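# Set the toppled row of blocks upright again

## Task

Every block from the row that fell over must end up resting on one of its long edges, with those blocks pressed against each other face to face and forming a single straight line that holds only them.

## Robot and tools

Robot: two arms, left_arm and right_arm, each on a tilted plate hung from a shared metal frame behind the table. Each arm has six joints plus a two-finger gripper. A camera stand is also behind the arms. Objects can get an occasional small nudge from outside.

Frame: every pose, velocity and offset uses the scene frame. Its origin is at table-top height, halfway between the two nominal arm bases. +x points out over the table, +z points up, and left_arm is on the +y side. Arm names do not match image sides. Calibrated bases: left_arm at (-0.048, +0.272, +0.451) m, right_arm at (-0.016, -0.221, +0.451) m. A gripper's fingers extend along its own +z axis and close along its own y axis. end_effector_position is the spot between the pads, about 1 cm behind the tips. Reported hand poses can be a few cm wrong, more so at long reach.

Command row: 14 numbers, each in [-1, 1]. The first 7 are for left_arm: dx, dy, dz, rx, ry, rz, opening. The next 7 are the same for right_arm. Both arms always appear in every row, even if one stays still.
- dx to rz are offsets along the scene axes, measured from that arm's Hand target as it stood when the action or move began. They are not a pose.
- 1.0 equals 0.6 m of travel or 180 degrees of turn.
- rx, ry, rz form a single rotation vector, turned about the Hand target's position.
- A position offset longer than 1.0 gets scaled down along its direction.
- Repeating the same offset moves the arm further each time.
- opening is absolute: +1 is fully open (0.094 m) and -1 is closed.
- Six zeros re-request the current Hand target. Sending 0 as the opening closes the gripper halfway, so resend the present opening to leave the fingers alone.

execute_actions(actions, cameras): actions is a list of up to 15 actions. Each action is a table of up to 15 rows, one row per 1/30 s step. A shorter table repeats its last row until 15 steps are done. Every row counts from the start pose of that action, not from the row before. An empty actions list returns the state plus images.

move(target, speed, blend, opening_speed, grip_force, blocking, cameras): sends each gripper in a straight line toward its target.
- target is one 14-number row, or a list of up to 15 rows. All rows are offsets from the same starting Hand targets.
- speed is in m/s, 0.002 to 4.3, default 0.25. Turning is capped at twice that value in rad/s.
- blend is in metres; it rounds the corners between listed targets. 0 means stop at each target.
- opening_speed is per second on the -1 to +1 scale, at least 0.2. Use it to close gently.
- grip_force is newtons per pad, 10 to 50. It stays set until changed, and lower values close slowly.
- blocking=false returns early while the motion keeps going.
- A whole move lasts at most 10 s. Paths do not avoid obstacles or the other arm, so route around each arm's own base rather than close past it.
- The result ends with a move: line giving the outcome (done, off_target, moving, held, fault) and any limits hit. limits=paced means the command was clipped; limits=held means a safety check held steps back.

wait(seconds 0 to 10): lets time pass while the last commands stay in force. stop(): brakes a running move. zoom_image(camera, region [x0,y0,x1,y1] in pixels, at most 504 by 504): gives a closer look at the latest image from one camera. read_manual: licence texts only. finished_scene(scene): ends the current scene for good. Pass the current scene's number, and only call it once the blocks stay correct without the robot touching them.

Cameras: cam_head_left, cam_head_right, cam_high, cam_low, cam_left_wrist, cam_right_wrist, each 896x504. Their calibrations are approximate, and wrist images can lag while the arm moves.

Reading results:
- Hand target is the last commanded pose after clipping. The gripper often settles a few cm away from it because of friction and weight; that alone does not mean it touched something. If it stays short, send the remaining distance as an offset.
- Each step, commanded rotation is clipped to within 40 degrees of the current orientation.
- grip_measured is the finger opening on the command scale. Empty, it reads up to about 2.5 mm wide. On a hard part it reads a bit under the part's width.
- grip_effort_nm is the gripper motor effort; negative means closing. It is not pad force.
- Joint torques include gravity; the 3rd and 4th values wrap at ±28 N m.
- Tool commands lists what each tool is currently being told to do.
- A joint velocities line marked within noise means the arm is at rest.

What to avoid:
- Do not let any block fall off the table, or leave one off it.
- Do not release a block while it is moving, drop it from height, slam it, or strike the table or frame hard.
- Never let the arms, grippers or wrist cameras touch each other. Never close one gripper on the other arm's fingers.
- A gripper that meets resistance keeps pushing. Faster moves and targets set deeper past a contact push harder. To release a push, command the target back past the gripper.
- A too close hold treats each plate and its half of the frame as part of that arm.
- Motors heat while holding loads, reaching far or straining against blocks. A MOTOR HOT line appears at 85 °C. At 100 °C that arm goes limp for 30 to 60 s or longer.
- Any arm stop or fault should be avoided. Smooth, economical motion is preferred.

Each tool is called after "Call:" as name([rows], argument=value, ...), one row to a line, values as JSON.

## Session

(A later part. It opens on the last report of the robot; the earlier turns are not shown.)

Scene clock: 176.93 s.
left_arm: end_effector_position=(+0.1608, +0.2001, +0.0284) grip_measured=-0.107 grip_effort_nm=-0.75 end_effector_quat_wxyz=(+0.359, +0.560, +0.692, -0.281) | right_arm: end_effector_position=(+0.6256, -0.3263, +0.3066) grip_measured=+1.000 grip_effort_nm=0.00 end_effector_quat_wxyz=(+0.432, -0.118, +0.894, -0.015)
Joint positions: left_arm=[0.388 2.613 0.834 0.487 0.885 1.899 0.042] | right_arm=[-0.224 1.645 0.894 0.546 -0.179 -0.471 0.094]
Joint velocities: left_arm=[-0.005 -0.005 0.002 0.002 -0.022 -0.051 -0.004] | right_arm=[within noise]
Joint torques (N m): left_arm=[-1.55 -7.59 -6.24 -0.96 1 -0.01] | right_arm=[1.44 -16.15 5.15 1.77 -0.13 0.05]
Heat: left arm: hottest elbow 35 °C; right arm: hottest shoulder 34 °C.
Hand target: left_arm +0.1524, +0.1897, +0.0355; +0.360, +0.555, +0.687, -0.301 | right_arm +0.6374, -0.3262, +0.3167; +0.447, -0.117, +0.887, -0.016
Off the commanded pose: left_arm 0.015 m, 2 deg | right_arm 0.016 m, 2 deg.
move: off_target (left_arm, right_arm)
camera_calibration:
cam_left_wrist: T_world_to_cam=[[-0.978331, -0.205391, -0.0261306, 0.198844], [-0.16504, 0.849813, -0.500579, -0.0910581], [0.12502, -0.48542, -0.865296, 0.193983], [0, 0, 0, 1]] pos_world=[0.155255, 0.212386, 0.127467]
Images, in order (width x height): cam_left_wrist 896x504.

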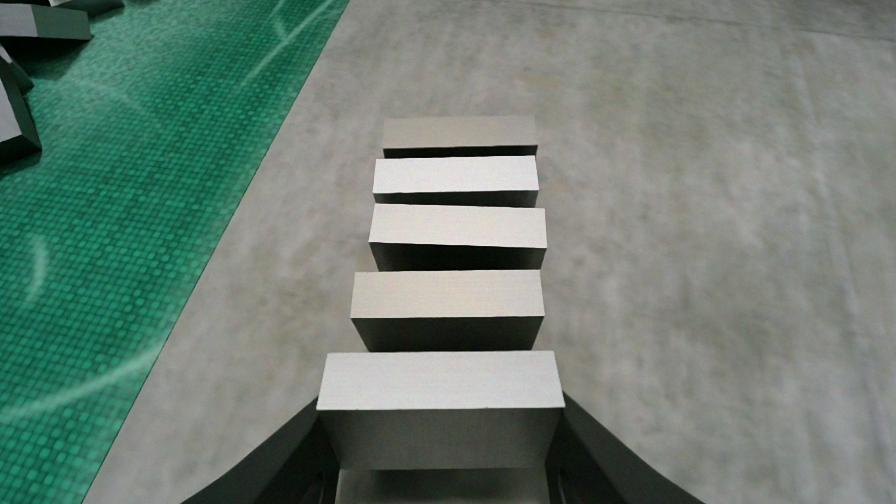

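Call:
move(target=[0.002, -0.0175, -0.0165, 0, 0, 0, -0.11, 0, 0, 0, 0, 0, 0, 1], speed=0.06, cameras=["cam_left_wrist"])

Scene clock: 179.30 s.
left_arm: end_effector_position=(+0.1581, +0.1879, +0.0211) grip_measured=-0.105 grip_effort_nm=-0.71 end_effector_quat_wxyz=(+0.360, +0.561, +0.687, -0.290) | right_arm: end_effector_position=(+0.6256, -0.3263, +0.3066) grip_measured=+1.000 grip_effort_nm=0.00 end_effector_quat_wxyz=(+0.432, -0.118, +0.894, -0.015)
Joint positions: left_arm=[0.36 2.644 0.857 0.496 0.885 1.881 0.042] | right_arm=[-0.224 1.645 0.894 0.546 -0.179 -0.471 0.094]
Joint torques (N m): left_arm=[-1.96 -7.24 -6.26 0.65 0.71 -0.28] | right_arm=[1.55 -16.09 5.22 1.8 -0.12 0.04]
Heat: left arm: hottest elbow 35 °C; right arm: hottest shoulder 34 °C.
Hand target: left_arm +0.1536, +0.1792, +0.0256; +0.360, +0.555, +0.687, -0.301 | right_arm +0.6374, -0.3262, +0.3167; +0.447, -0.117, +0.887, -0.016
Off the commanded pose: left_arm 0.011 m, 1 deg | right_arm 0.016 m, 2 deg.
move: off_target (left_arm, right_arm)
camera_calibration:
cam_left_wrist: T_world_to_cam=[[-0.981078, -0.192894, -0.0166617, 0.191398], [-0.157302, 0.844299, -0.512265, -0.0847444], [0.11288, -0.499951, -0.858666, 0.186532], [0, 0, 0, 1]] pos_world=[0.15339, 0.201726, 0.119946]
Images, in order (width x height): cam_left_wrist 896x504.

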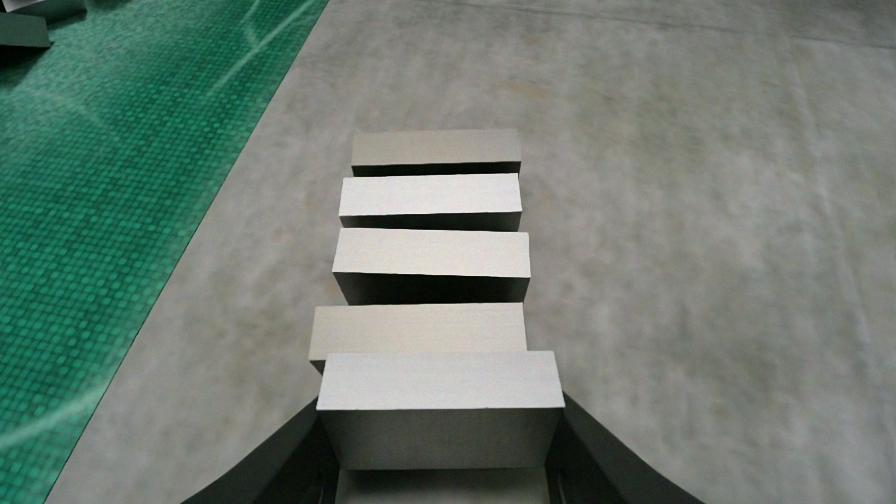

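Call:
move(target=[0.0055, 0.006, 0.002, 0, 0, 0, -0.11, 0, 0, 0, 0, 0, 0, 1], speed=0.05, cameras=["cam_left_wrist"])

Scene clock: 181.40 s.
left_arm: end_effector_position=(+0.1581, +0.1879, +0.0211) grip_measured=-0.104 grip_effort_nm=-0.75 end_effector_quat_wxyz=(+0.359, +0.560, +0.688, -0.290) | right_arm: end_effector_position=(+0.6256, -0.3263, +0.3066) grip_measured=+1.000 grip_effort_nm=0.00 end_effector_quat_wxyz=(+0.432, -0.118, +0.894, -0.015)
Joint positions: left_arm=[0.36 2.644 0.857 0.496 0.885 1.879 0.042] | right_arm=[-0.224 1.645 0.894 0.546 -0.179 -0.471 0.094]
Joint torques (N m): left_arm=[-1.49 -8.12 -6.17 -0.25 0.76 -0.19] | right_arm=[1.55 -16.15 5.2 1.81 -0.1 0.04]
Heat: left arm: hottest elbow 35 °C; right arm: hottest shoulder 34 °C.
Hand target: left_arm +0.1569, +0.1828, +0.0268; +0.360, +0.555, +0.687, -0.301 | right_arm +0.6374, -0.3262, +0.3167; +0.447, -0.117, +0.887, -0.016
Off the commanded pose: left_arm 0.008 m, 1 deg | right_arm 0.016 m, 2 deg.
move: off_target (right_arm)
camera_calibration:
cam_left_wrist: T_world_to_cam=[[-0.980929, -0.19376, -0.0153279, 0.19149], [-0.158716, 0.844038, -0.512258, -0.08446], [0.112192, -0.500056, -0.858695, 0.186651], [0, 0, 0, 1]] pos_world=[0.153492, 0.201727, 0.119946]
Images, in order (width x height): cam_left_wrist 896x504.

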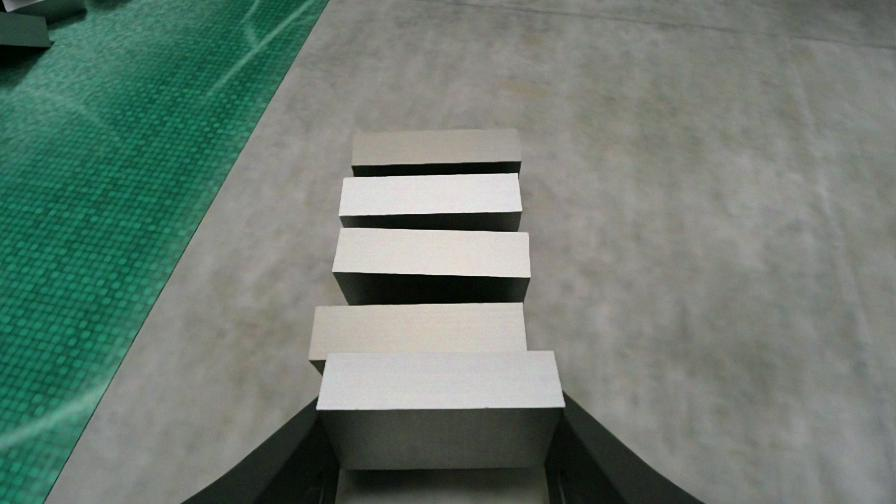

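Call:
move(target=[0.004, 0.006, 0.001, 0, 0, 0, -0.11, 0, 0, 0, 0, 0, 0, 1], speed=0.05, cameras=["cam_left_wrist"])

Scene clock: 182.70 s.
left_arm: end_effector_position=(+0.1587, +0.1881, +0.0204) grip_measured=-0.110 grip_effort_nm=-0.80 end_effector_quat_wxyz=(+0.359, +0.560, +0.688, -0.291) | right_arm: end_effector_position=(+0.6256, -0.3263, +0.3066) grip_measured=+1.000 grip_effort_nm=0.00 end_effector_quat_wxyz=(+0.432, -0.118, +0.894, -0.015)
Joint positions: left_arm=[0.36 2.644 0.86 0.492 0.885 1.879 0.042] | right_arm=[-0.224 1.645 0.894 0.546 -0.179 -0.471 0.094]
Joint torques (N m): left_arm=[-0.91 -8.94 -6.26 -0.95 0.84 -0.08] | right_arm=[1.55 -15.74 5.15 1.73 -0.1 0.03]
Heat: left arm: hottest elbow 35 °C; right arm: hottest shoulder 34 °C.
Hand target: left_arm +0.1593, +0.1864, +0.0274; +0.360, +0.555, +0.687, -0.301 | right_arm +0.6374, -0.3262, +0.3167; +0.447, -0.117, +0.887, -0.016
Off the commanded pose: left_arm 0.007 m, 1 deg | right_arm 0.016 m, 2 deg.
move: off_target (right_arm)
camera_calibration:
cam_left_wrist: T_world_to_cam=[[-0.980969, -0.193665, -0.0139116, 0.192025], [-0.159312, 0.843775, -0.512507, -0.0847537], [0.110993, -0.500537, -0.85857, 0.186253], [0, 0, 0, 1]] pos_world=[0.154196, 0.201928, 0.119145]
Images, in order (width x height): cam_left_wrist 896x504.

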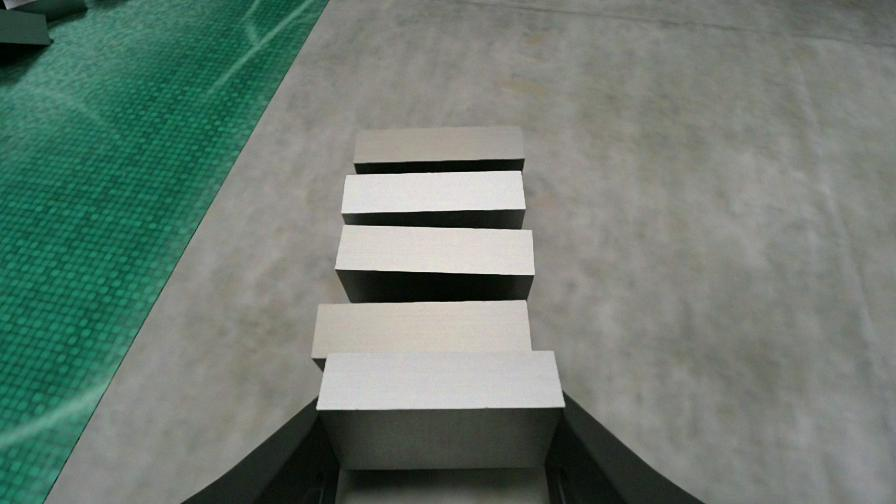

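Call:
move(target=[0.004, 0.006, 0.002, 0, 0, 0, -0.11, 0, 0, 0, 0, 0, 0, 1], speed=0.05, cameras=["cam_left_wrist"])

Scene clock: 184.10 s.
left_arm: end_effector_position=(+0.1553, +0.1878, +0.0210) grip_measured=-0.105 grip_effort_nm=-0.71 end_effector_quat_wxyz=(+0.355, +0.557, +0.689, -0.297) | right_arm: end_effector_position=(+0.6256, -0.3263, +0.3066) grip_measured=+1.000 grip_effort_nm=0.00 end_effector_quat_wxyz=(+0.432, -0.118, +0.894, -0.015)
Joint positions: left_arm=[0.363 2.644 0.86 0.472 0.885 1.884 0.042] | right_arm=[-0.224 1.645 0.894 0.546 -0.179 -0.471 0.094]
Joint torques (N m): left_arm=[-0.56 -9.76 -6.2 -1.03 0.9 -0.01] | right_arm=[1.44 -15.97 5.15 1.8 -0.13 0.01]
Heat: left arm: hottest elbow 35 °C; right arm: hottest shoulder 34 °C.
Hand target: left_arm +0.1617, +0.1900, +0.0286; +0.360, +0.555, +0.687, -0.301 | right_arm +0.6374, -0.3262, +0.3167; +0.447, -0.117, +0.887, -0.016
Off the commanded pose: left_arm 0.010 m, 1 deg | right_arm 0.016 m, 2 deg.
move: off_target (right_arm)
camera_calibration:
cam_left_wrist: T_world_to_cam=[[-0.981251, -0.192722, 0.00233776, 0.188196], [-0.166402, 0.840996, -0.514816, -0.0831254], [0.0972505, -0.505553, -0.857297, 0.190217], [0, 0, 0, 1]] pos_world=[0.152337, 0.202343, 0.119838]
Images, in order (width x height): cam_left_wrist 896x504.

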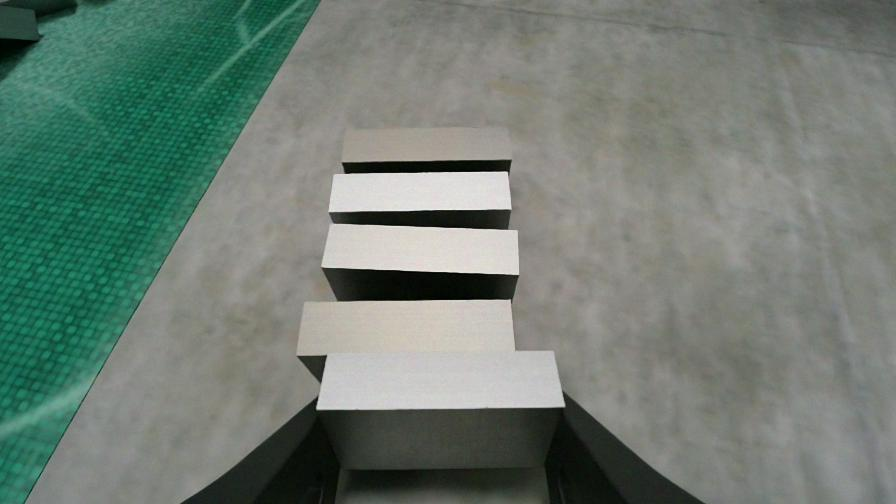

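Call:
move([
  [0, 0.008, 0.06, 0, 0, 0, -0.11, 0, 0, 0, 0, 0, 0, 1],
  [-0.0168, -0.0617, 0.0933, 0, 0, 0, -0.11, 0, 0, 0, 0, 0, 0, 1],
  [-0.0168, -0.004, 0.0933, 0, 0, 0, -0.11, 0, 0, 0, 0, 0, 0, 1],
  [-0.0168, -0.0157, 0.0115, 0, 0, 0, -0.11, 0, 0, 0, 0, 0, 0, 1],
], speed=[0.15, 0.2, 0.2, 0.15], blend=[0.01, 0.005, 0.01, 0], cameras=["cam_left_wrist"])

Scene clock: 187.20 s.
left_arm: end_effector_position=(+0.1602, +0.1899, +0.0292) grip_measured=-0.107 grip_effort_nm=-0.74 end_effector_quat_wxyz=(+0.360, +0.560, +0.691, -0.282) | right_arm: end_effector_position=(+0.6256, -0.3263, +0.3066) grip_measured=+1.000 grip_effort_nm=0.00 end_effector_quat_wxyz=(+0.432, -0.118, +0.894, -0.015)
Joint positions: left_arm=[0.36 2.625 0.826 0.536 0.878 1.859 0.042] | right_arm=[-0.224 1.645 0.894 0.546 -0.179 -0.471 0.094]
Joint torques (N m): left_arm=[-1.55 -7.36 -6.26 -0.84 0.98 -0.01] | right_arm=[1.61 -16.32 5.12 1.76 -0.11 0]
Heat: left arm: hottest elbow 36 °C; right arm: hottest shoulder 34 °C.
Hand target: left_arm +0.1516, +0.1806, +0.0355; +0.360, +0.555, +0.687, -0.301 | right_arm +0.6374, -0.3262, +0.3167; +0.447, -0.117, +0.887, -0.016
Off the commanded pose: left_arm 0.014 m, 2 deg | right_arm 0.016 m, 2 deg.
move: off_target (left_arm, right_arm)
camera_calibration:
cam_left_wrist: T_world_to_cam=[[-0.978485, -0.204791, -0.025075, 0.19611], [-0.164732, 0.848635, -0.502674, -0.0819246], [0.124223, -0.487728, -0.864112, 0.190284], [0, 0, 0, 1]] pos_world=[0.154757, 0.202493, 0.128163]
Images, in order (width x height): cam_left_wrist 896x504.

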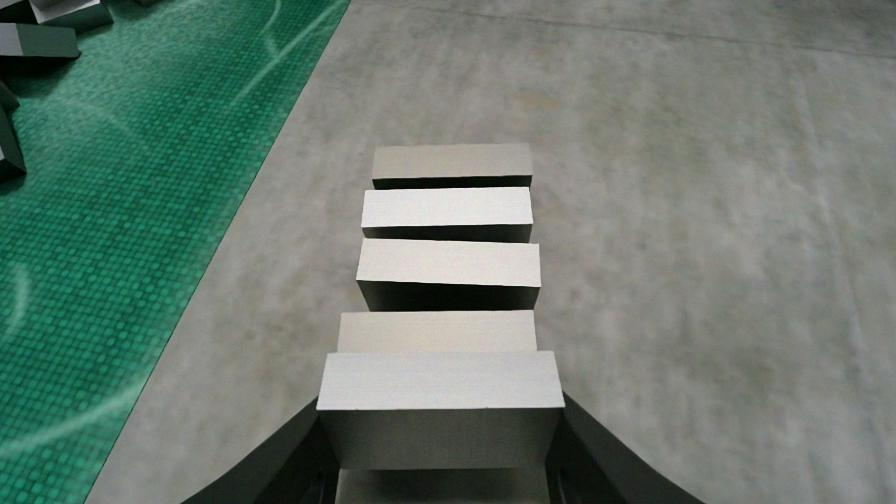

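Call:
move(target=[0, 0.002, -0.019, 0, 0, 0, -0.11, 0, 0, 0, 0, 0, 0, 1], speed=0.06, cameras=["cam_left_wrist"])

Scene clock: 189.10 s.
left_arm: end_effector_position=(+0.1617, +0.1898, +0.0182) grip_measured=-0.110 grip_effort_nm=-0.80 end_effector_quat_wxyz=(+0.361, +0.561, +0.689, -0.282) | right_arm: end_effector_position=(+0.6256, -0.3263, +0.3066) grip_measured=+1.000 grip_effort_nm=0.00 end_effector_quat_wxyz=(+0.432, -0.118, +0.894, -0.015)
Joint positions: left_arm=[0.36 2.647 0.86 0.521 0.88 1.867 0.042] | right_arm=[-0.224 1.645 0.894 0.546 -0.179 -0.471 0.094]
Joint torques (N m): left_arm=[-1.2 -7.24 -6.19 -0.88 1 0] | right_arm=[1.49 -16.03 5.18 1.74 -0.11 0.04]
Heat: left arm: hottest elbow 36 °C; right arm: hottest shoulder 34 °C.
Hand target: left_arm +0.1516, +0.1818, +0.0241; +0.360, +0.555, +0.687, -0.301 | right_arm +0.6374, -0.3262, +0.3167; +0.447, -0.117, +0.887, -0.016
Off the commanded pose: left_arm 0.014 m, 2 deg | right_arm 0.016 m, 2 deg.
move: off_target (left_arm, right_arm)
camera_calibration:
cam_left_wrist: T_world_to_cam=[[-0.979247, -0.200655, -0.0285192, 0.196572], [-0.159228, 0.848746, -0.504259, -0.0878871], [0.125388, -0.489253, -0.863081, 0.1806], [0, 0, 0, 1]] pos_world=[0.155854, 0.202396, 0.117161]
Images, in order (width x height): cam_left_wrist 896x504.

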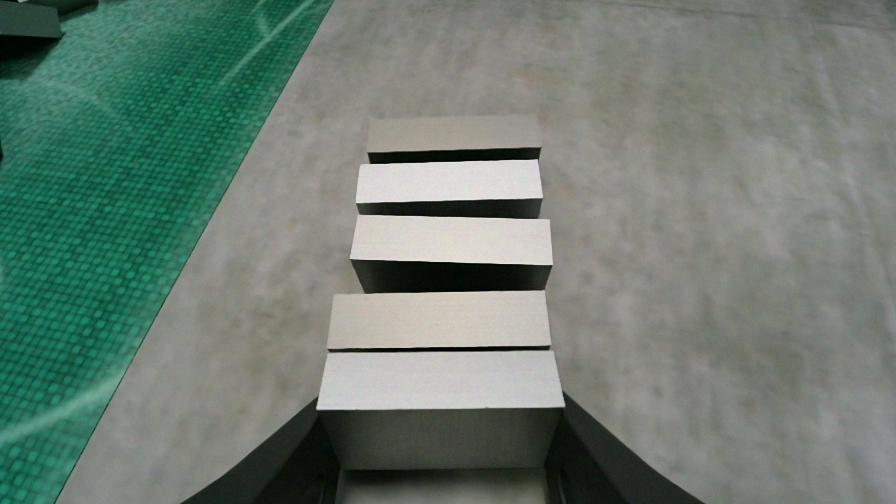

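Call:
move(target=[0, 0.0015, -0.004, 0, 0, 0, -0.11, 0, 0, 0, 0, 0, 0, 1], speed=0.03)

Call:
move(target=[0, 0.0008, -0.0033, 0, 0, 0, -0.11, 0, 0, 0, 0, 0, 0, 1], speed=0.03, cameras=["cam_left_wrist"])

Scene clock: 190.77 s.
left_arm: end_effector_position=(+0.1627, +0.1896, +0.0178) grip_measured=-0.105 grip_effort_nm=-0.72 end_effector_quat_wxyz=(+0.361, +0.557, +0.691, -0.285) | right_arm: end_effector_position=(+0.6256, -0.3263, +0.3066) grip_measured=+1.000 grip_effort_nm=0.00 end_effector_quat_wxyz=(+0.432, -0.118, +0.894, -0.015)
Joint positions: left_arm=[0.36 2.647 0.865 0.513 0.885 1.859 0.042] | right_arm=[-0.224 1.645 0.894 0.546 -0.179 -0.471 0.094]
Joint torques (N m): left_arm=[-0.97 -7 -5.93 -0.85 0.88 0] | right_arm=[1.73 -16.38 5.15 1.7 -0.1 0.04]
Heat: left arm: hottest elbow 36 °C; right arm: hottest shoulder 34 °C.
Hand target: left_arm +0.1516, +0.1827, +0.0217; +0.360, +0.555, +0.687, -0.301 | right_arm +0.6374, -0.3262, +0.3167; +0.447, -0.117, +0.887, -0.016
Off the commanded pose: left_arm 0.014 m, 2 deg | right_arm 0.016 m, 2 deg.
move: off_target (left_arm, right_arm)

Scene clock: 191.90 s.
left_arm: end_effector_position=(+0.1624, +0.1891, +0.0174) grip_measured=-0.110 grip_effort_nm=-0.80 end_effector_quat_wxyz=(+0.362, +0.556, +0.691, -0.287) | right_arm: end_effector_position=(+0.6256, -0.3263, +0.3066) grip_measured=+1.000 grip_effort_nm=0.00 end_effector_quat_wxyz=(+0.432, -0.118, +0.894, -0.015)
Joint positions: left_arm=[0.36 2.648 0.868 0.507 0.888 1.861 0.042] | right_arm=[-0.224 1.645 0.894 0.546 -0.179 -0.471 0.094]
Joint torques (N m): left_arm=[-0.85 -6.77 -5.71 -0.83 0.74 0.01] | right_arm=[1.79 -16.44 5.12 1.76 -0.12 0]
Heat: left arm: hottest elbow 36 °C; right arm: hottest shoulder 34 °C.
Hand target: left_arm +0.1516, +0.1832, +0.0197; +0.360, +0.555, +0.687, -0.301 | right_arm +0.6374, -0.3262, +0.3167; +0.447, -0.117, +0.887, -0.016
Off the commanded pose: left_arm 0.013 m, 2 deg | right_arm 0.016 m, 2 deg.
move: off_target (left_arm, right_arm)
camera_calibration:
cam_left_wrist: T_world_to_cam=[[-0.97847, -0.205656, -0.0173612, 0.19781], [-0.167959, 0.842345, -0.512099, -0.0848692], [0.11994, -0.498158, -0.858751, 0.181978], [0, 0, 0, 1]] pos_world=[0.15747, 0.202824, 0.116247]
Images, in order (width x height): cam_left_wrist 896x504.

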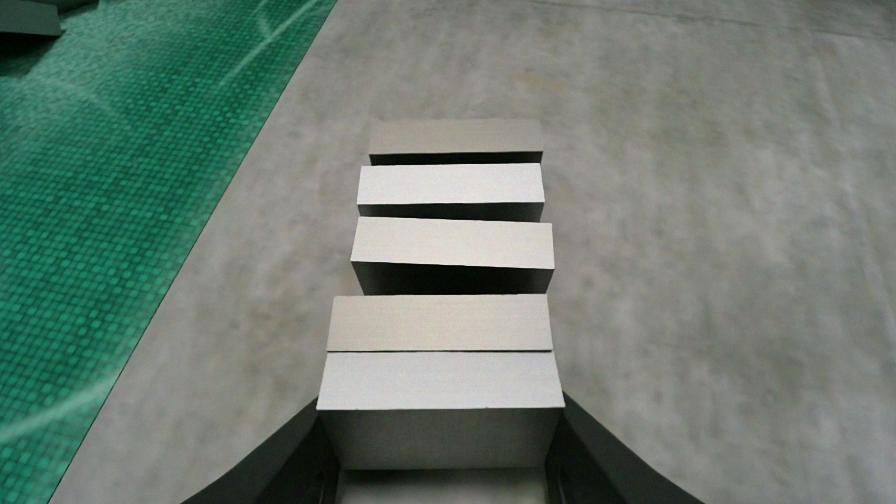

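Call:
move(target=[0, 0.0, 0.001, 0, 0, 0, 0.35, 0, 0, 0, 0, 0, 0, 1], speed=0.03, opening_speed=0.6, cameras=["cam_left_wrist"])

Scene clock: 194.03 s.
left_arm: end_effector_position=(+0.1622, +0.1890, +0.0163) grip_measured=+0.349 grip_effort_nm=0.07 end_effector_quat_wxyz=(+0.364, +0.561, +0.687, -0.285) | right_arm: end_effector_position=(+0.6256, -0.3263, +0.3066) grip_measured=+1.000 grip_effort_nm=0.00 end_effector_quat_wxyz=(+0.432, -0.118, +0.894, -0.015)
Joint positions: left_arm=[0.36 2.651 0.871 0.507 0.888 1.875 0.063] | right_arm=[-0.224 1.645 0.894 0.546 -0.179 -0.471 0.094]
Joint torques (N m): left_arm=[-0.85 -7.12 -6.05 -0.8 0.75 -0.02] | right_arm=[1.55 -16.03 5.15 1.68 -0.13 0]
Heat: left arm: hottest elbow 36 °C; right arm: hottest shoulder 34 °C.
Hand target: left_arm +0.1516, +0.1832, +0.0203; +0.360, +0.555, +0.687, -0.301 | right_arm +0.6374, -0.3262, +0.3167; +0.447, -0.117, +0.887, -0.016
Off the commanded pose: left_arm 0.013 m, 2 deg | right_arm 0.016 m, 2 deg.
move: off_target (left_arm, right_arm)
camera_calibration:
cam_left_wrist: T_world_to_cam=[[-0.979817, -0.197827, -0.0286782, 0.196466], [-0.155614, 0.844924, -0.51175, -0.0878702], [0.125469, -0.496958, -0.858656, 0.179911], [0, 0, 0, 1]] pos_world=[0.156253, 0.202518, 0.115149]
Images, in order (width x height): cam_left_wrist 896x504.

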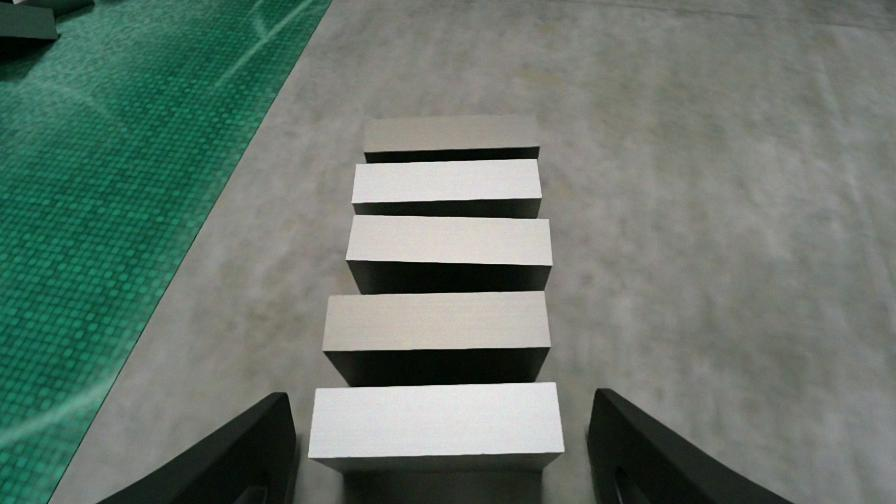

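Call:
move([
  [-0.013, 0.0603, 0.042, 0, 0, 0, 0.35, 0, 0, 0, 0, 0, 0, 1],
  [0, 0.0113, 0.183, 0.1902, 0.2849, 0.4560, 0.35, 0, 0, 0, 0, 0, 0, 1],
  [0.0173, -0.0553, 0.0978, 0.1902, 0.2849, 0.4560, 1, 0, 0, 0, 0, 0, 0, 1],
], speed=[0.12, 0.3, 0.2], blend=[0.01, 0.03, 0], cameras=["cam_left_wrist"])

Scene clock: 203.37 s.
left_arm: end_effector_position=(+0.1698, +0.1531, +0.0782) grip_measured=+0.999 grip_effort_nm=0.07 end_effector_quat_wxyz=(+0.007, -0.108, +0.994, -0.004) | right_arm: end_effector_position=(+0.6256, -0.3263, +0.3066) grip_measured=+1.000 grip_effort_nm=0.00 end_effector_quat_wxyz=(+0.432, -0.118, +0.894, -0.015)
Joint positions: left_arm=[-0.293 2.394 0.618 0.627 -0.352 -0.405 0.094] | right_arm=[-0.224 1.645 0.894 0.546 -0.179 -0.471 0.094]
Joint torques (N m): left_arm=[-5.48 -8.23 -4.12 -0.25 -0.08 -0.26] | right_arm=[1.67 -16.21 5.12 1.66 -0.12 0.02]
Heat: left arm: hottest elbow 36 °C; right arm: hottest shoulder 34 °C.
Hand target: left_arm +0.1620, +0.1500, +0.0790; +0.000, -0.105, +0.994, -0.001 | right_arm +0.6374, -0.3262, +0.3167; +0.447, -0.117, +0.887, -0.016
Off the commanded pose: left_arm 0.008 m, 1 deg | right_arm 0.016 m, 2 deg.
move: off_target (right_arm)
camera_calibration:
cam_left_wrist: T_world_to_cam=[[0.198627, -0.980017, 0.0107054, 0.115063], [-0.900379, -0.17815, 0.396964, 0.187371], [-0.387124, -0.0884869, -0.917772, 0.243359], [0, 0, 0, 1]] pos_world=[0.24006, 0.167678, 0.147737]
Images, in order (width x height): cam_left_wrist 896x504.

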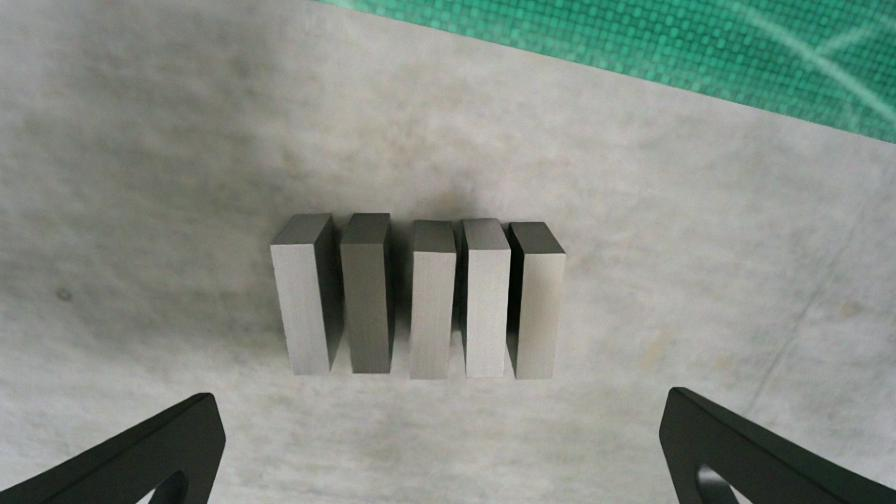

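Call:
move(target=[-0.0027, 0.0122, -0.0467, 0, 0, 0, 1, 0, 0, 0, 0, 0, 0, 1], speed=0.12, cameras=["cam_left_wrist"])

Scene clock: 206.70 s.
left_arm: end_effector_position=(+0.1605, +0.1564, +0.0506) grip_measured=+0.999 grip_effort_nm=0.07 end_effector_quat_wxyz=(-0.006, -0.112, +0.994, +0.000) | right_arm: end_effector_position=(+0.6256, -0.3263, +0.3066) grip_measured=+1.000 grip_effort_nm=-0.01 end_effector_quat_wxyz=(+0.432, -0.118, +0.894, -0.015)
Joint positions: left_arm=[-0.256 2.473 0.674 0.631 -0.336 -0.388 0.094] | right_arm=[-0.224 1.645 0.894 0.546 -0.179 -0.471 0.094]
Joint torques (N m): left_arm=[-4.13 -8.18 -4.66 1.37 0.16 -0.02] | right_arm=[1.61 -15.91 5.11 1.78 -0.1 0.02]
Heat: left arm: hottest elbow 36 °C; right arm: hottest shoulder 34 °C.
Hand target: left_arm +0.1604, +0.1573, +0.0509; +0.000, -0.105, +0.994, -0.001 | right_arm +0.6374, -0.3262, +0.3167; +0.447, -0.117, +0.887, -0.016
Off the commanded pose: left_arm 0.001 m, 1 deg | right_arm 0.016 m, 2 deg.
move: off_target (right_arm)
camera_calibration:
cam_left_wrist: T_world_to_cam=[[0.207188, -0.978301, 0.000557328, 0.119415], [-0.887203, -0.187655, 0.421493, 0.188639], [-0.412243, -0.0878227, -0.906831, 0.218102], [0, 0, 0, 1]] pos_world=[0.232531, 0.171377, 0.118205]
Images, in order (width x height): cam_left_wrist 896x504.

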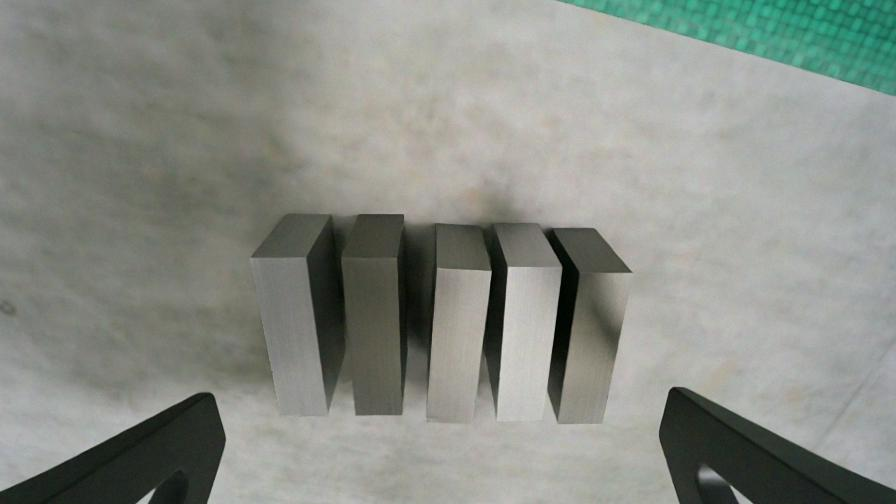

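Call:
move(target=[0.0095, 0.004, -0.019, 0, 0, 0, 1, 0, 0, 0, 0, 0, 0, 1], speed=0.08, cameras=["cam_left_wrist"])

Scene clock: 209.03 s.
left_arm: end_effector_position=(+0.1693, +0.1585, +0.0403) grip_measured=+0.999 grip_effort_nm=0.07 end_effector_quat_wxyz=(-0.002, -0.113, +0.994, -0.002) | right_arm: end_effector_position=(+0.6256, -0.3263, +0.3066) grip_measured=+1.000 grip_effort_nm=-0.01 end_effector_quat_wxyz=(+0.432, -0.118, +0.894, -0.015)
Joint positions: left_arm=[-0.235 2.486 0.703 0.631 -0.327 -0.366 0.094] | right_arm=[-0.224 1.645 0.894 0.546 -0.179 -0.471 0.094]
Joint torques (N m): left_arm=[-3.96 -8.12 -4.55 1.06 0.17 0] | right_arm=[1.73 -16.26 5.14 1.78 -0.11 0.02]
Heat: left arm: hottest elbow 36 °C; right arm: hottest shoulder 34 °C.
Hand target: left_arm +0.1661, +0.1597, +0.0395; +0.000, -0.105, +0.994, -0.001 | right_arm +0.6374, -0.3262, +0.3167; +0.447, -0.117, +0.887, -0.016
Off the commanded pose: left_arm 0.004 m, 1 deg | right_arm 0.016 m, 2 deg.
move: off_target (right_arm)
camera_calibration:
cam_left_wrist: T_world_to_cam=[[0.209805, -0.977733, 0.00453603, 0.118943], [-0.890577, -0.189184, 0.41362, 0.202271], [-0.403552, -0.0908194, -0.910438, 0.211676], [0, 0, 0, 1]] pos_world=[0.240605, 0.173785, 0.108516]
Images, in order (width x height): cam_left_wrist 896x504.

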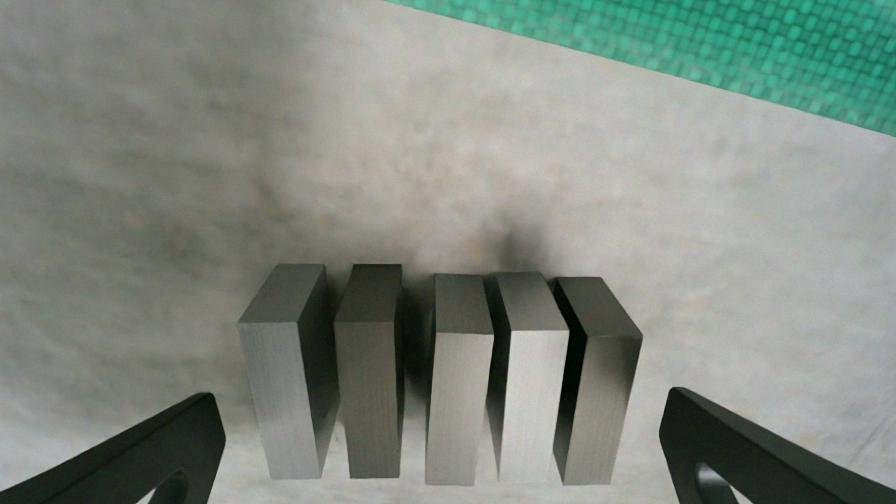

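Call:
move(target=[-0.005, 0.001, -0.0375, 0, 0, 0, 1, 0, 0, 0, 0, 0, 0, 1], speed=0.08, cameras=["cam_left_wrist"])

Scene clock: 210.97 s.
left_arm: end_effector_position=(+0.1632, +0.1592, +0.0173) grip_measured=+0.999 grip_effort_nm=0.07 end_effector_quat_wxyz=(-0.007, -0.111, +0.994, +0.000) | right_arm: end_effector_position=(+0.6256, -0.3263, +0.3066) grip_measured=+1.000 grip_effort_nm=0.00 end_effector_quat_wxyz=(+0.432, -0.118, +0.894, -0.015)
Joint positions: left_arm=[-0.212 2.552 0.754 0.644 -0.318 -0.343 0.094] | right_arm=[-0.224 1.645 0.894 0.546 -0.179 -0.471 0.094]
Joint torques (N m): left_arm=[-3.9 -8.18 -4.74 1.37 0.17 -0.01] | right_arm=[1.79 -15.97 5.16 1.77 -0.1 0.04]
Heat: left arm: hottest elbow 36 °C; right arm: hottest shoulder 34 °C.
Hand target: left_arm +0.1631, +0.1603, +0.0170; +0.000, -0.105, +0.994, -0.001 | right_arm +0.6374, -0.3262, +0.3167; +0.447, -0.117, +0.887, -0.016
Off the commanded pose: left_arm 0.001 m, 1 deg | right_arm 0.016 m, 2 deg.
move: off_target (right_arm)
camera_calibration:
cam_left_wrist: T_world_to_cam=[[0.205741, -0.978606, 0.00118961, 0.121855], [-0.887394, -0.186052, 0.421802, 0.205318], [-0.412556, -0.0878377, -0.906687, 0.189319], [0, 0, 0, 1]] pos_world=[0.235232, 0.174077, 0.0849047]
Images, in order (width x height): cam_left_wrist 896x504.

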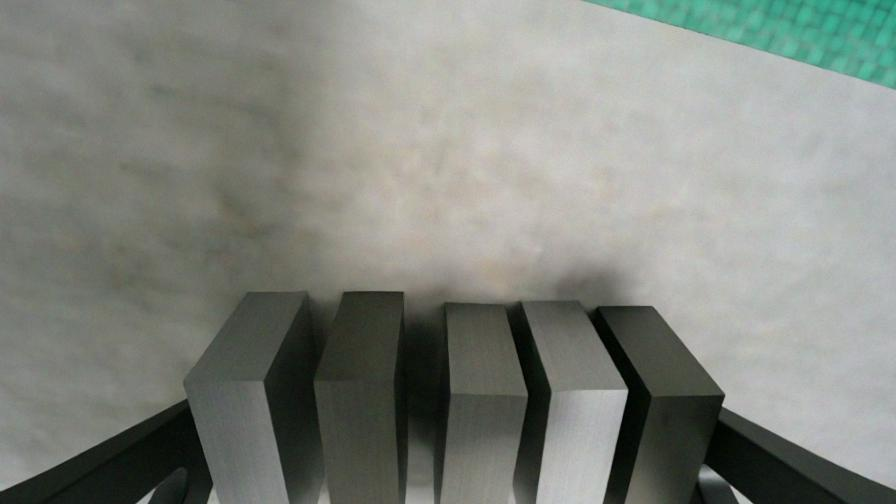

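Call:
move(target=[0.0015, 0, -0.0075, 0, 0, 0, 1, 0, 0, 0, 0, 0, 0, 1], speed=0.04, cameras=["cam_left_wrist"])

Scene clock: 212.40 s.
left_arm: end_effector_position=(+0.1664, +0.1592, +0.0139) grip_measured=+0.999 grip_effort_nm=0.07 end_effector_quat_wxyz=(-0.004, -0.111, +0.994, +0.000) | right_arm: end_effector_position=(+0.6256, -0.3263, +0.3066) grip_measured=+1.000 grip_effort_nm=-0.01 end_effector_quat_wxyz=(+0.432, -0.118, +0.894, -0.015)
Joint positions: left_arm=[-0.209 2.556 0.765 0.644 -0.32 -0.339 0.094] | right_arm=[-0.224 1.645 0.894 0.546 -0.179 -0.471 0.094]
Joint torques (N m): left_arm=[-3.84 -7.88 -4.57 1.31 0.17 0] | right_arm=[1.44 -16.26 5.15 1.83 -0.11 0.03]
Heat: left arm: hottest elbow 36 °C; right arm: hottest shoulder 34 °C.
Hand target: left_arm +0.1640, +0.1603, +0.0125; +0.000, -0.105, +0.994, -0.001 | right_arm +0.6374, -0.3262, +0.3167; +0.447, -0.117, +0.887, -0.016
Off the commanded pose: left_arm 0.003 m, 1 deg | right_arm 0.016 m, 2 deg.
move: off_target (right_arm)
camera_calibration:
cam_left_wrist: T_world_to_cam=[[0.205704, -0.978614, 0.000111054, 0.121259], [-0.889586, -0.186943, 0.41676, 0.210211], [-0.407827, -0.0858281, -0.909016, 0.186502], [0, 0, 0, 1]] pos_world=[0.238118, 0.173971, 0.0819122]
Images, in order (width x height): cam_left_wrist 896x504.

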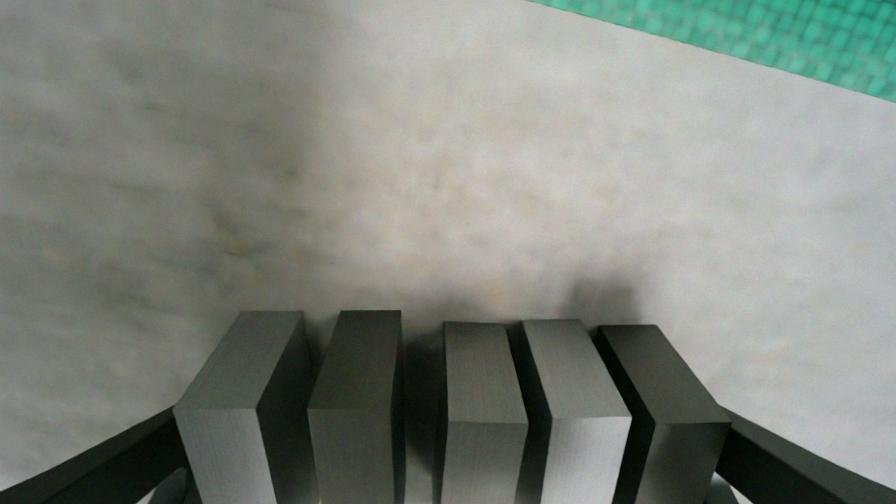

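Call:
move(target=[0, 0, 0, 0, 0, 0, 0.34, 0, 0, 0, 0, 0, 0, 1], speed=0.04, opening_speed=0.35, cameras=["cam_left_wrist"])

Scene clock: 215.37 s.
left_arm: end_effector_position=(+0.1654, +0.1590, +0.0135) grip_measured=+0.342 grip_effort_nm=-0.09 end_effector_quat_wxyz=(-0.005, -0.112, +0.994, -0.001) | right_arm: end_effector_position=(+0.6256, -0.3263, +0.3066) grip_measured=+1.000 grip_effort_nm=0.00 end_effector_quat_wxyz=(+0.432, -0.118, +0.894, -0.015)
Joint positions: left_arm=[-0.207 2.558 0.765 0.644 -0.315 -0.339 0.063] | right_arm=[-0.224 1.645 0.894 0.546 -0.179 -0.471 0.094]
Joint torques (N m): left_arm=[-3.84 -8 -4.57 1.32 0.14 -0.01] | right_arm=[1.55 -16.15 5.16 1.84 -0.11 0.01]
Heat: left arm: hottest elbow 36 °C; right arm: hottest shoulder 34 °C.
Hand target: left_arm +0.1640, +0.1603, +0.0125; +0.000, -0.105, +0.994, -0.001 | right_arm +0.6374, -0.3262, +0.3167; +0.447, -0.117, +0.887, -0.016
Off the commanded pose: left_arm 0.002 m, 1 deg | right_arm 0.016 m, 2 deg.
move: off_target (right_arm)
camera_calibration:
cam_left_wrist: T_world_to_cam=[[0.206589, -0.978422, 0.00334047, 0.121025], [-0.888457, -0.186161, 0.41951, 0.20915], [-0.409836, -0.089634, -0.907745, 0.186674], [0, 0, 0, 1]] pos_world=[0.237324, 0.174082, 0.0813076]
Images, in order (width x height): cam_left_wrist 896x504.

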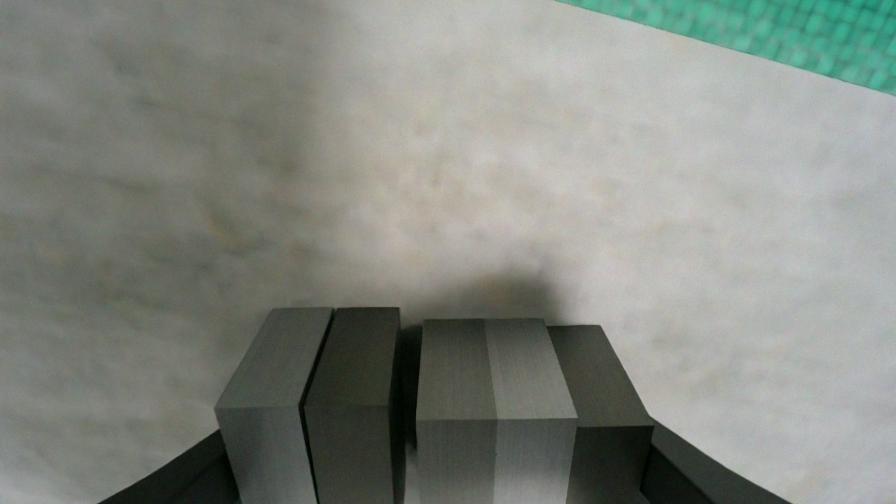

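Call:
move(target=[0, 0, 0, 0, 0, 0, 0.22, 0, 0, 0, 0, 0, 0, 1], speed=0.04, opening_speed=0.2, cameras=["cam_left_wrist"])

Scene clock: 216.80 s.
left_arm: end_effector_position=(+0.1654, +0.1585, +0.0135) grip_measured=+0.226 grip_effort_nm=-0.30 end_effector_quat_wxyz=(-0.006, -0.112, +0.994, -0.003) | right_arm: end_effector_position=(+0.6256, -0.3263, +0.3066) grip_measured=+1.000 grip_effort_nm=0.00 end_effector_quat_wxyz=(+0.432, -0.118, +0.894, -0.015)
Joint positions: left_arm=[-0.207 2.558 0.765 0.644 -0.312 -0.339 0.058] | right_arm=[-0.224 1.645 0.894 0.546 -0.179 -0.471 0.094]
Joint torques (N m): left_arm=[-3.96 -8 -4.59 1.31 0.06 -0.01] | right_arm=[1.9 -15.91 5.19 1.7 -0.1 0.03]
Heat: left arm: hottest elbow 36 °C; right arm: hottest shoulder 34 °C.
Hand target: left_arm +0.1640, +0.1603, +0.0125; +0.000, -0.105, +0.994, -0.001 | right_arm +0.6374, -0.3262, +0.3167; +0.447, -0.117, +0.887, -0.016
Off the commanded pose: left_arm 0.003 m, 1 deg | right_arm 0.016 m, 2 deg.
move: off_target (right_arm)
camera_calibration:
cam_left_wrist: T_world_to_cam=[[0.206665, -0.978392, 0.00615639, 0.120508], [-0.888305, -0.184991, 0.420348, 0.208743], [-0.410126, -0.0923399, -0.907342, 0.187021], [0, 0, 0, 1]] pos_world=[0.237225, 0.17379, 0.0812057]
Images, in order (width x height): cam_left_wrist 896x504.

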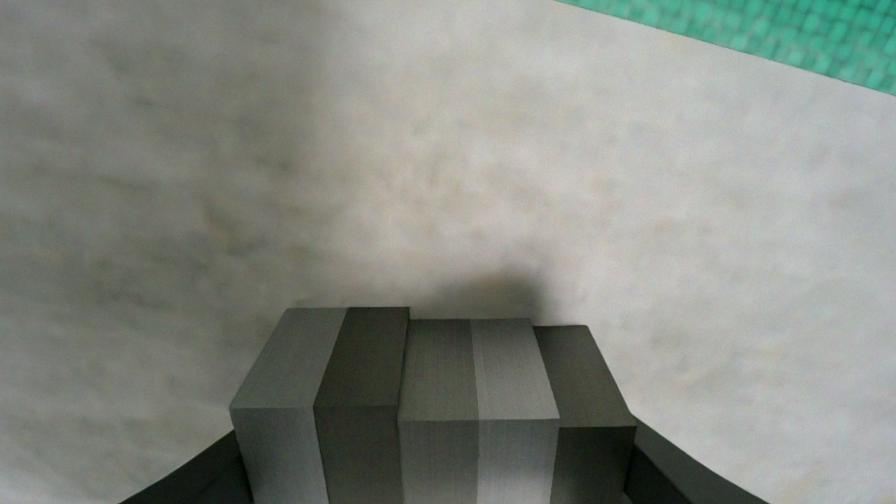

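Call:
move(target=[0, 0, 0, 0, 0, 0, 0.2, 0, 0, 0, 0, 0, 0, 1], speed=0.04, opening_speed=0.2)

Call:
move([
  [0, 0, 0, 0, 0, 0, 0.45, 0, 0, 0, 0, 0, 0, 1],
  [0, 0, 0.12, 0, 0, 0, 0.45, 0, 0, 0, 0, 0, 0, 1],
], speed=0.08, cameras=["cam_left_wrist", "cam_head_right", "cam_high"])

Scene clock: 219.43 s.
left_arm: end_effector_position=(+0.1654, +0.1585, +0.0135) grip_measured=+0.202 grip_effort_nm=-1.03 end_effector_quat_wxyz=(-0.006, -0.112, +0.994, -0.003) | right_arm: end_effector_position=(+0.6256, -0.3263, +0.3066) grip_measured=+1.000 grip_effort_nm=0.00 end_effector_quat_wxyz=(+0.432, -0.118, +0.894, -0.015)
Joint positions: left_arm=[-0.207 2.558 0.765 0.644 -0.312 -0.339 0.056] | right_arm=[-0.224 1.645 0.894 0.546 -0.179 -0.471 0.094]
Joint torques (N m): left_arm=[-3.9 -8 -4.57 1.29 0.06 -0.01] | right_arm=[1.85 -16.09 5.19 1.83 -0.1 0.01]
Heat: left arm: hottest elbow 36 °C; right arm: hottest shoulder 34 °C.
Hand target: left_arm +0.1640, +0.1603, +0.0125; +0.000, -0.105, +0.994, -0.001 | right_arm +0.6374, -0.3262, +0.3167; +0.447, -0.117, +0.887, -0.016
Off the commanded pose: left_arm 0.003 m, 1 deg | right_arm 0.016 m, 2 deg.
move: off_target (right_arm)

Scene clock: 222.40 s.
left_arm: end_effector_position=(+0.1721, +0.1597, +0.0695) grip_measured=+0.449 grip_effort_nm=0.06 end_effector_quat_wxyz=(+0.007, -0.108, +0.994, -0.003) | right_arm: end_effector_position=(+0.6256, -0.3263, +0.3066) grip_measured=+1.000 grip_effort_nm=0.00 end_effector_quat_wxyz=(+0.432, -0.118, +0.894, -0.015)
Joint positions: left_arm=[-0.262 2.409 0.633 0.634 -0.341 -0.376 0.068] | right_arm=[-0.224 1.645 0.894 0.546 -0.179 -0.471 0.094]
Joint torques (N m): left_arm=[-5.66 -11.16 -6.91 -0.25 -0.08 -0.27] | right_arm=[1.61 -16.03 5.15 1.72 -0.11 0.02]
Heat: left arm: hottest elbow 36 °C; right arm: hottest shoulder 34 °C.
Hand target: left_arm +0.1640, +0.1603, +0.0845; +0.000, -0.105, +0.994, -0.001 | right_arm +0.6374, -0.3262, +0.3167; +0.447, -0.117, +0.887, -0.016
Off the commanded pose: left_arm 0.017 m, 1 deg | right_arm 0.016 m, 2 deg.
move: off_target (left_arm, right_arm)
camera_calibration:
cam_left_wrist: T_world_to_cam=[[0.198389, -0.98009, 0.00807231, 0.121479], [-0.899661, -0.178828, 0.398285, 0.193908], [-0.388911, -0.0862774, -0.917226, 0.236852], [0, 0, 0, 1]] pos_world=[0.242465, 0.174172, 0.139036]
Images, in order (width x height): cam_head_right 896x504, cam_high 896x504, cam_left_wrist 896x504.

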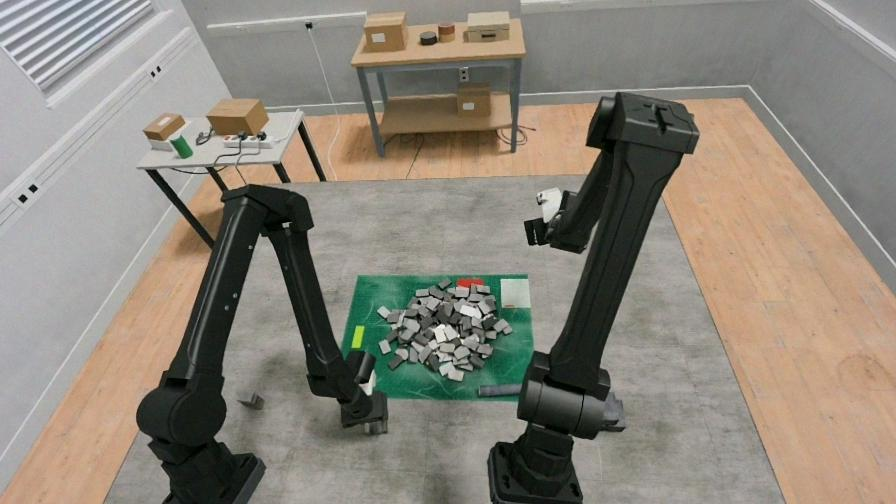

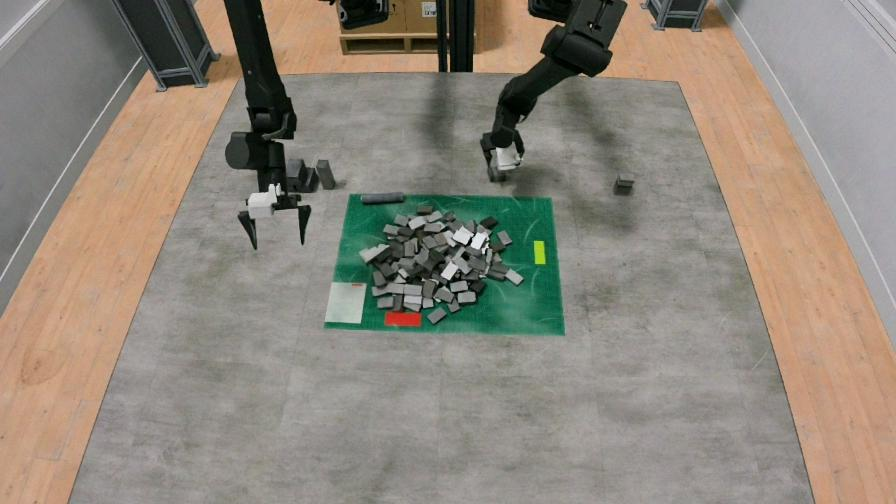

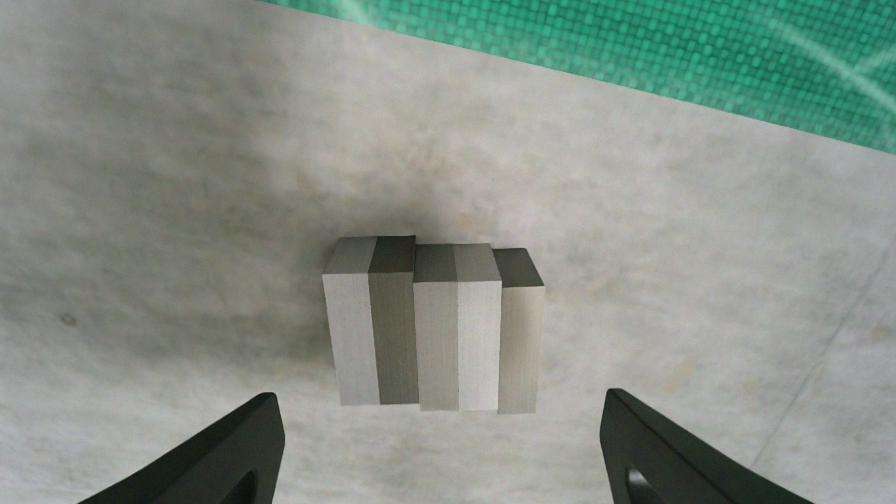

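Call:
move([
  [0, 0, 0.02, 0, 0, -0.5, 0.45, 0, 0, 0, 0, 0, 0, 1],
  [-0.0067, -0.0238, -0.0375, 0, 0, -0.5, 0.45, 0, 0, 0, 0, 0, 0, 1],
], speed=[0.3, 0.15], blend=[0.01, 0], cameras=["cam_left_wrist"])

Scene clock: 229.77 s.
left_arm: end_effector_position=(+0.1621, +0.1528, +0.0594) grip_measured=+0.449 grip_effort_nm=0.06 end_effector_quat_wxyz=(-0.007, +0.616, +0.788, +0.002) | right_arm: end_effector_position=(+0.6256, -0.3263, +0.3066) grip_measured=+1.000 grip_effort_nm=0.00 end_effector_quat_wxyz=(+0.432, -0.118, +0.894, -0.015)
Joint positions: left_arm=[-0.284 2.45 0.662 0.613 -0.361 1.137 0.068] | right_arm=[-0.224 1.645 0.894 0.546 -0.179 -0.471 0.094]
Joint torques (N m): left_arm=[-5.83 -8.35 -4.55 0.72 0.05 -0.01] | right_arm=[1.49 -16.26 5.18 1.76 -0.1 0.02]
Heat: left arm: hottest elbow 36 °C; right arm: hottest shoulder 34 °C.
Hand target: left_arm +0.1600, +0.1461, +0.0620; -0.001, +0.629, +0.778, -0.001 | right_arm +0.6374, -0.3262, +0.3167; +0.447, -0.117, +0.887, -0.016
Off the commanded pose: left_arm 0.008 m, 2 deg | right_arm 0.016 m, 2 deg.
move: off_target (right_arm)
camera_calibration:
cam_left_wrist: T_world_to_cam=[[-0.97406, -0.226157, 0.0077078, 0.191659], [-0.201872, 0.883846, 0.421976, -0.0892257], [-0.102245, 0.409474, -0.906574, 0.10019], [0, 0, 0, 1]] pos_world=[0.178919, 0.0811818, 0.127003]
Images, in order (width x height): cam_left_wrist 896x504.

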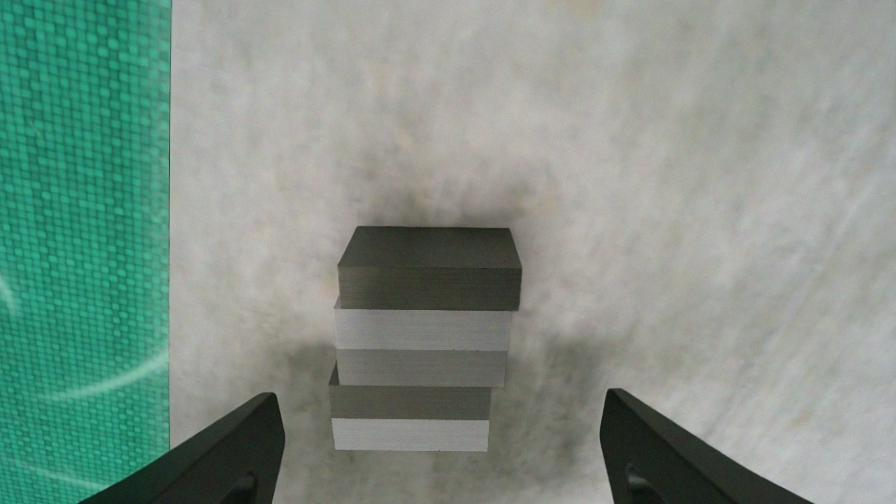

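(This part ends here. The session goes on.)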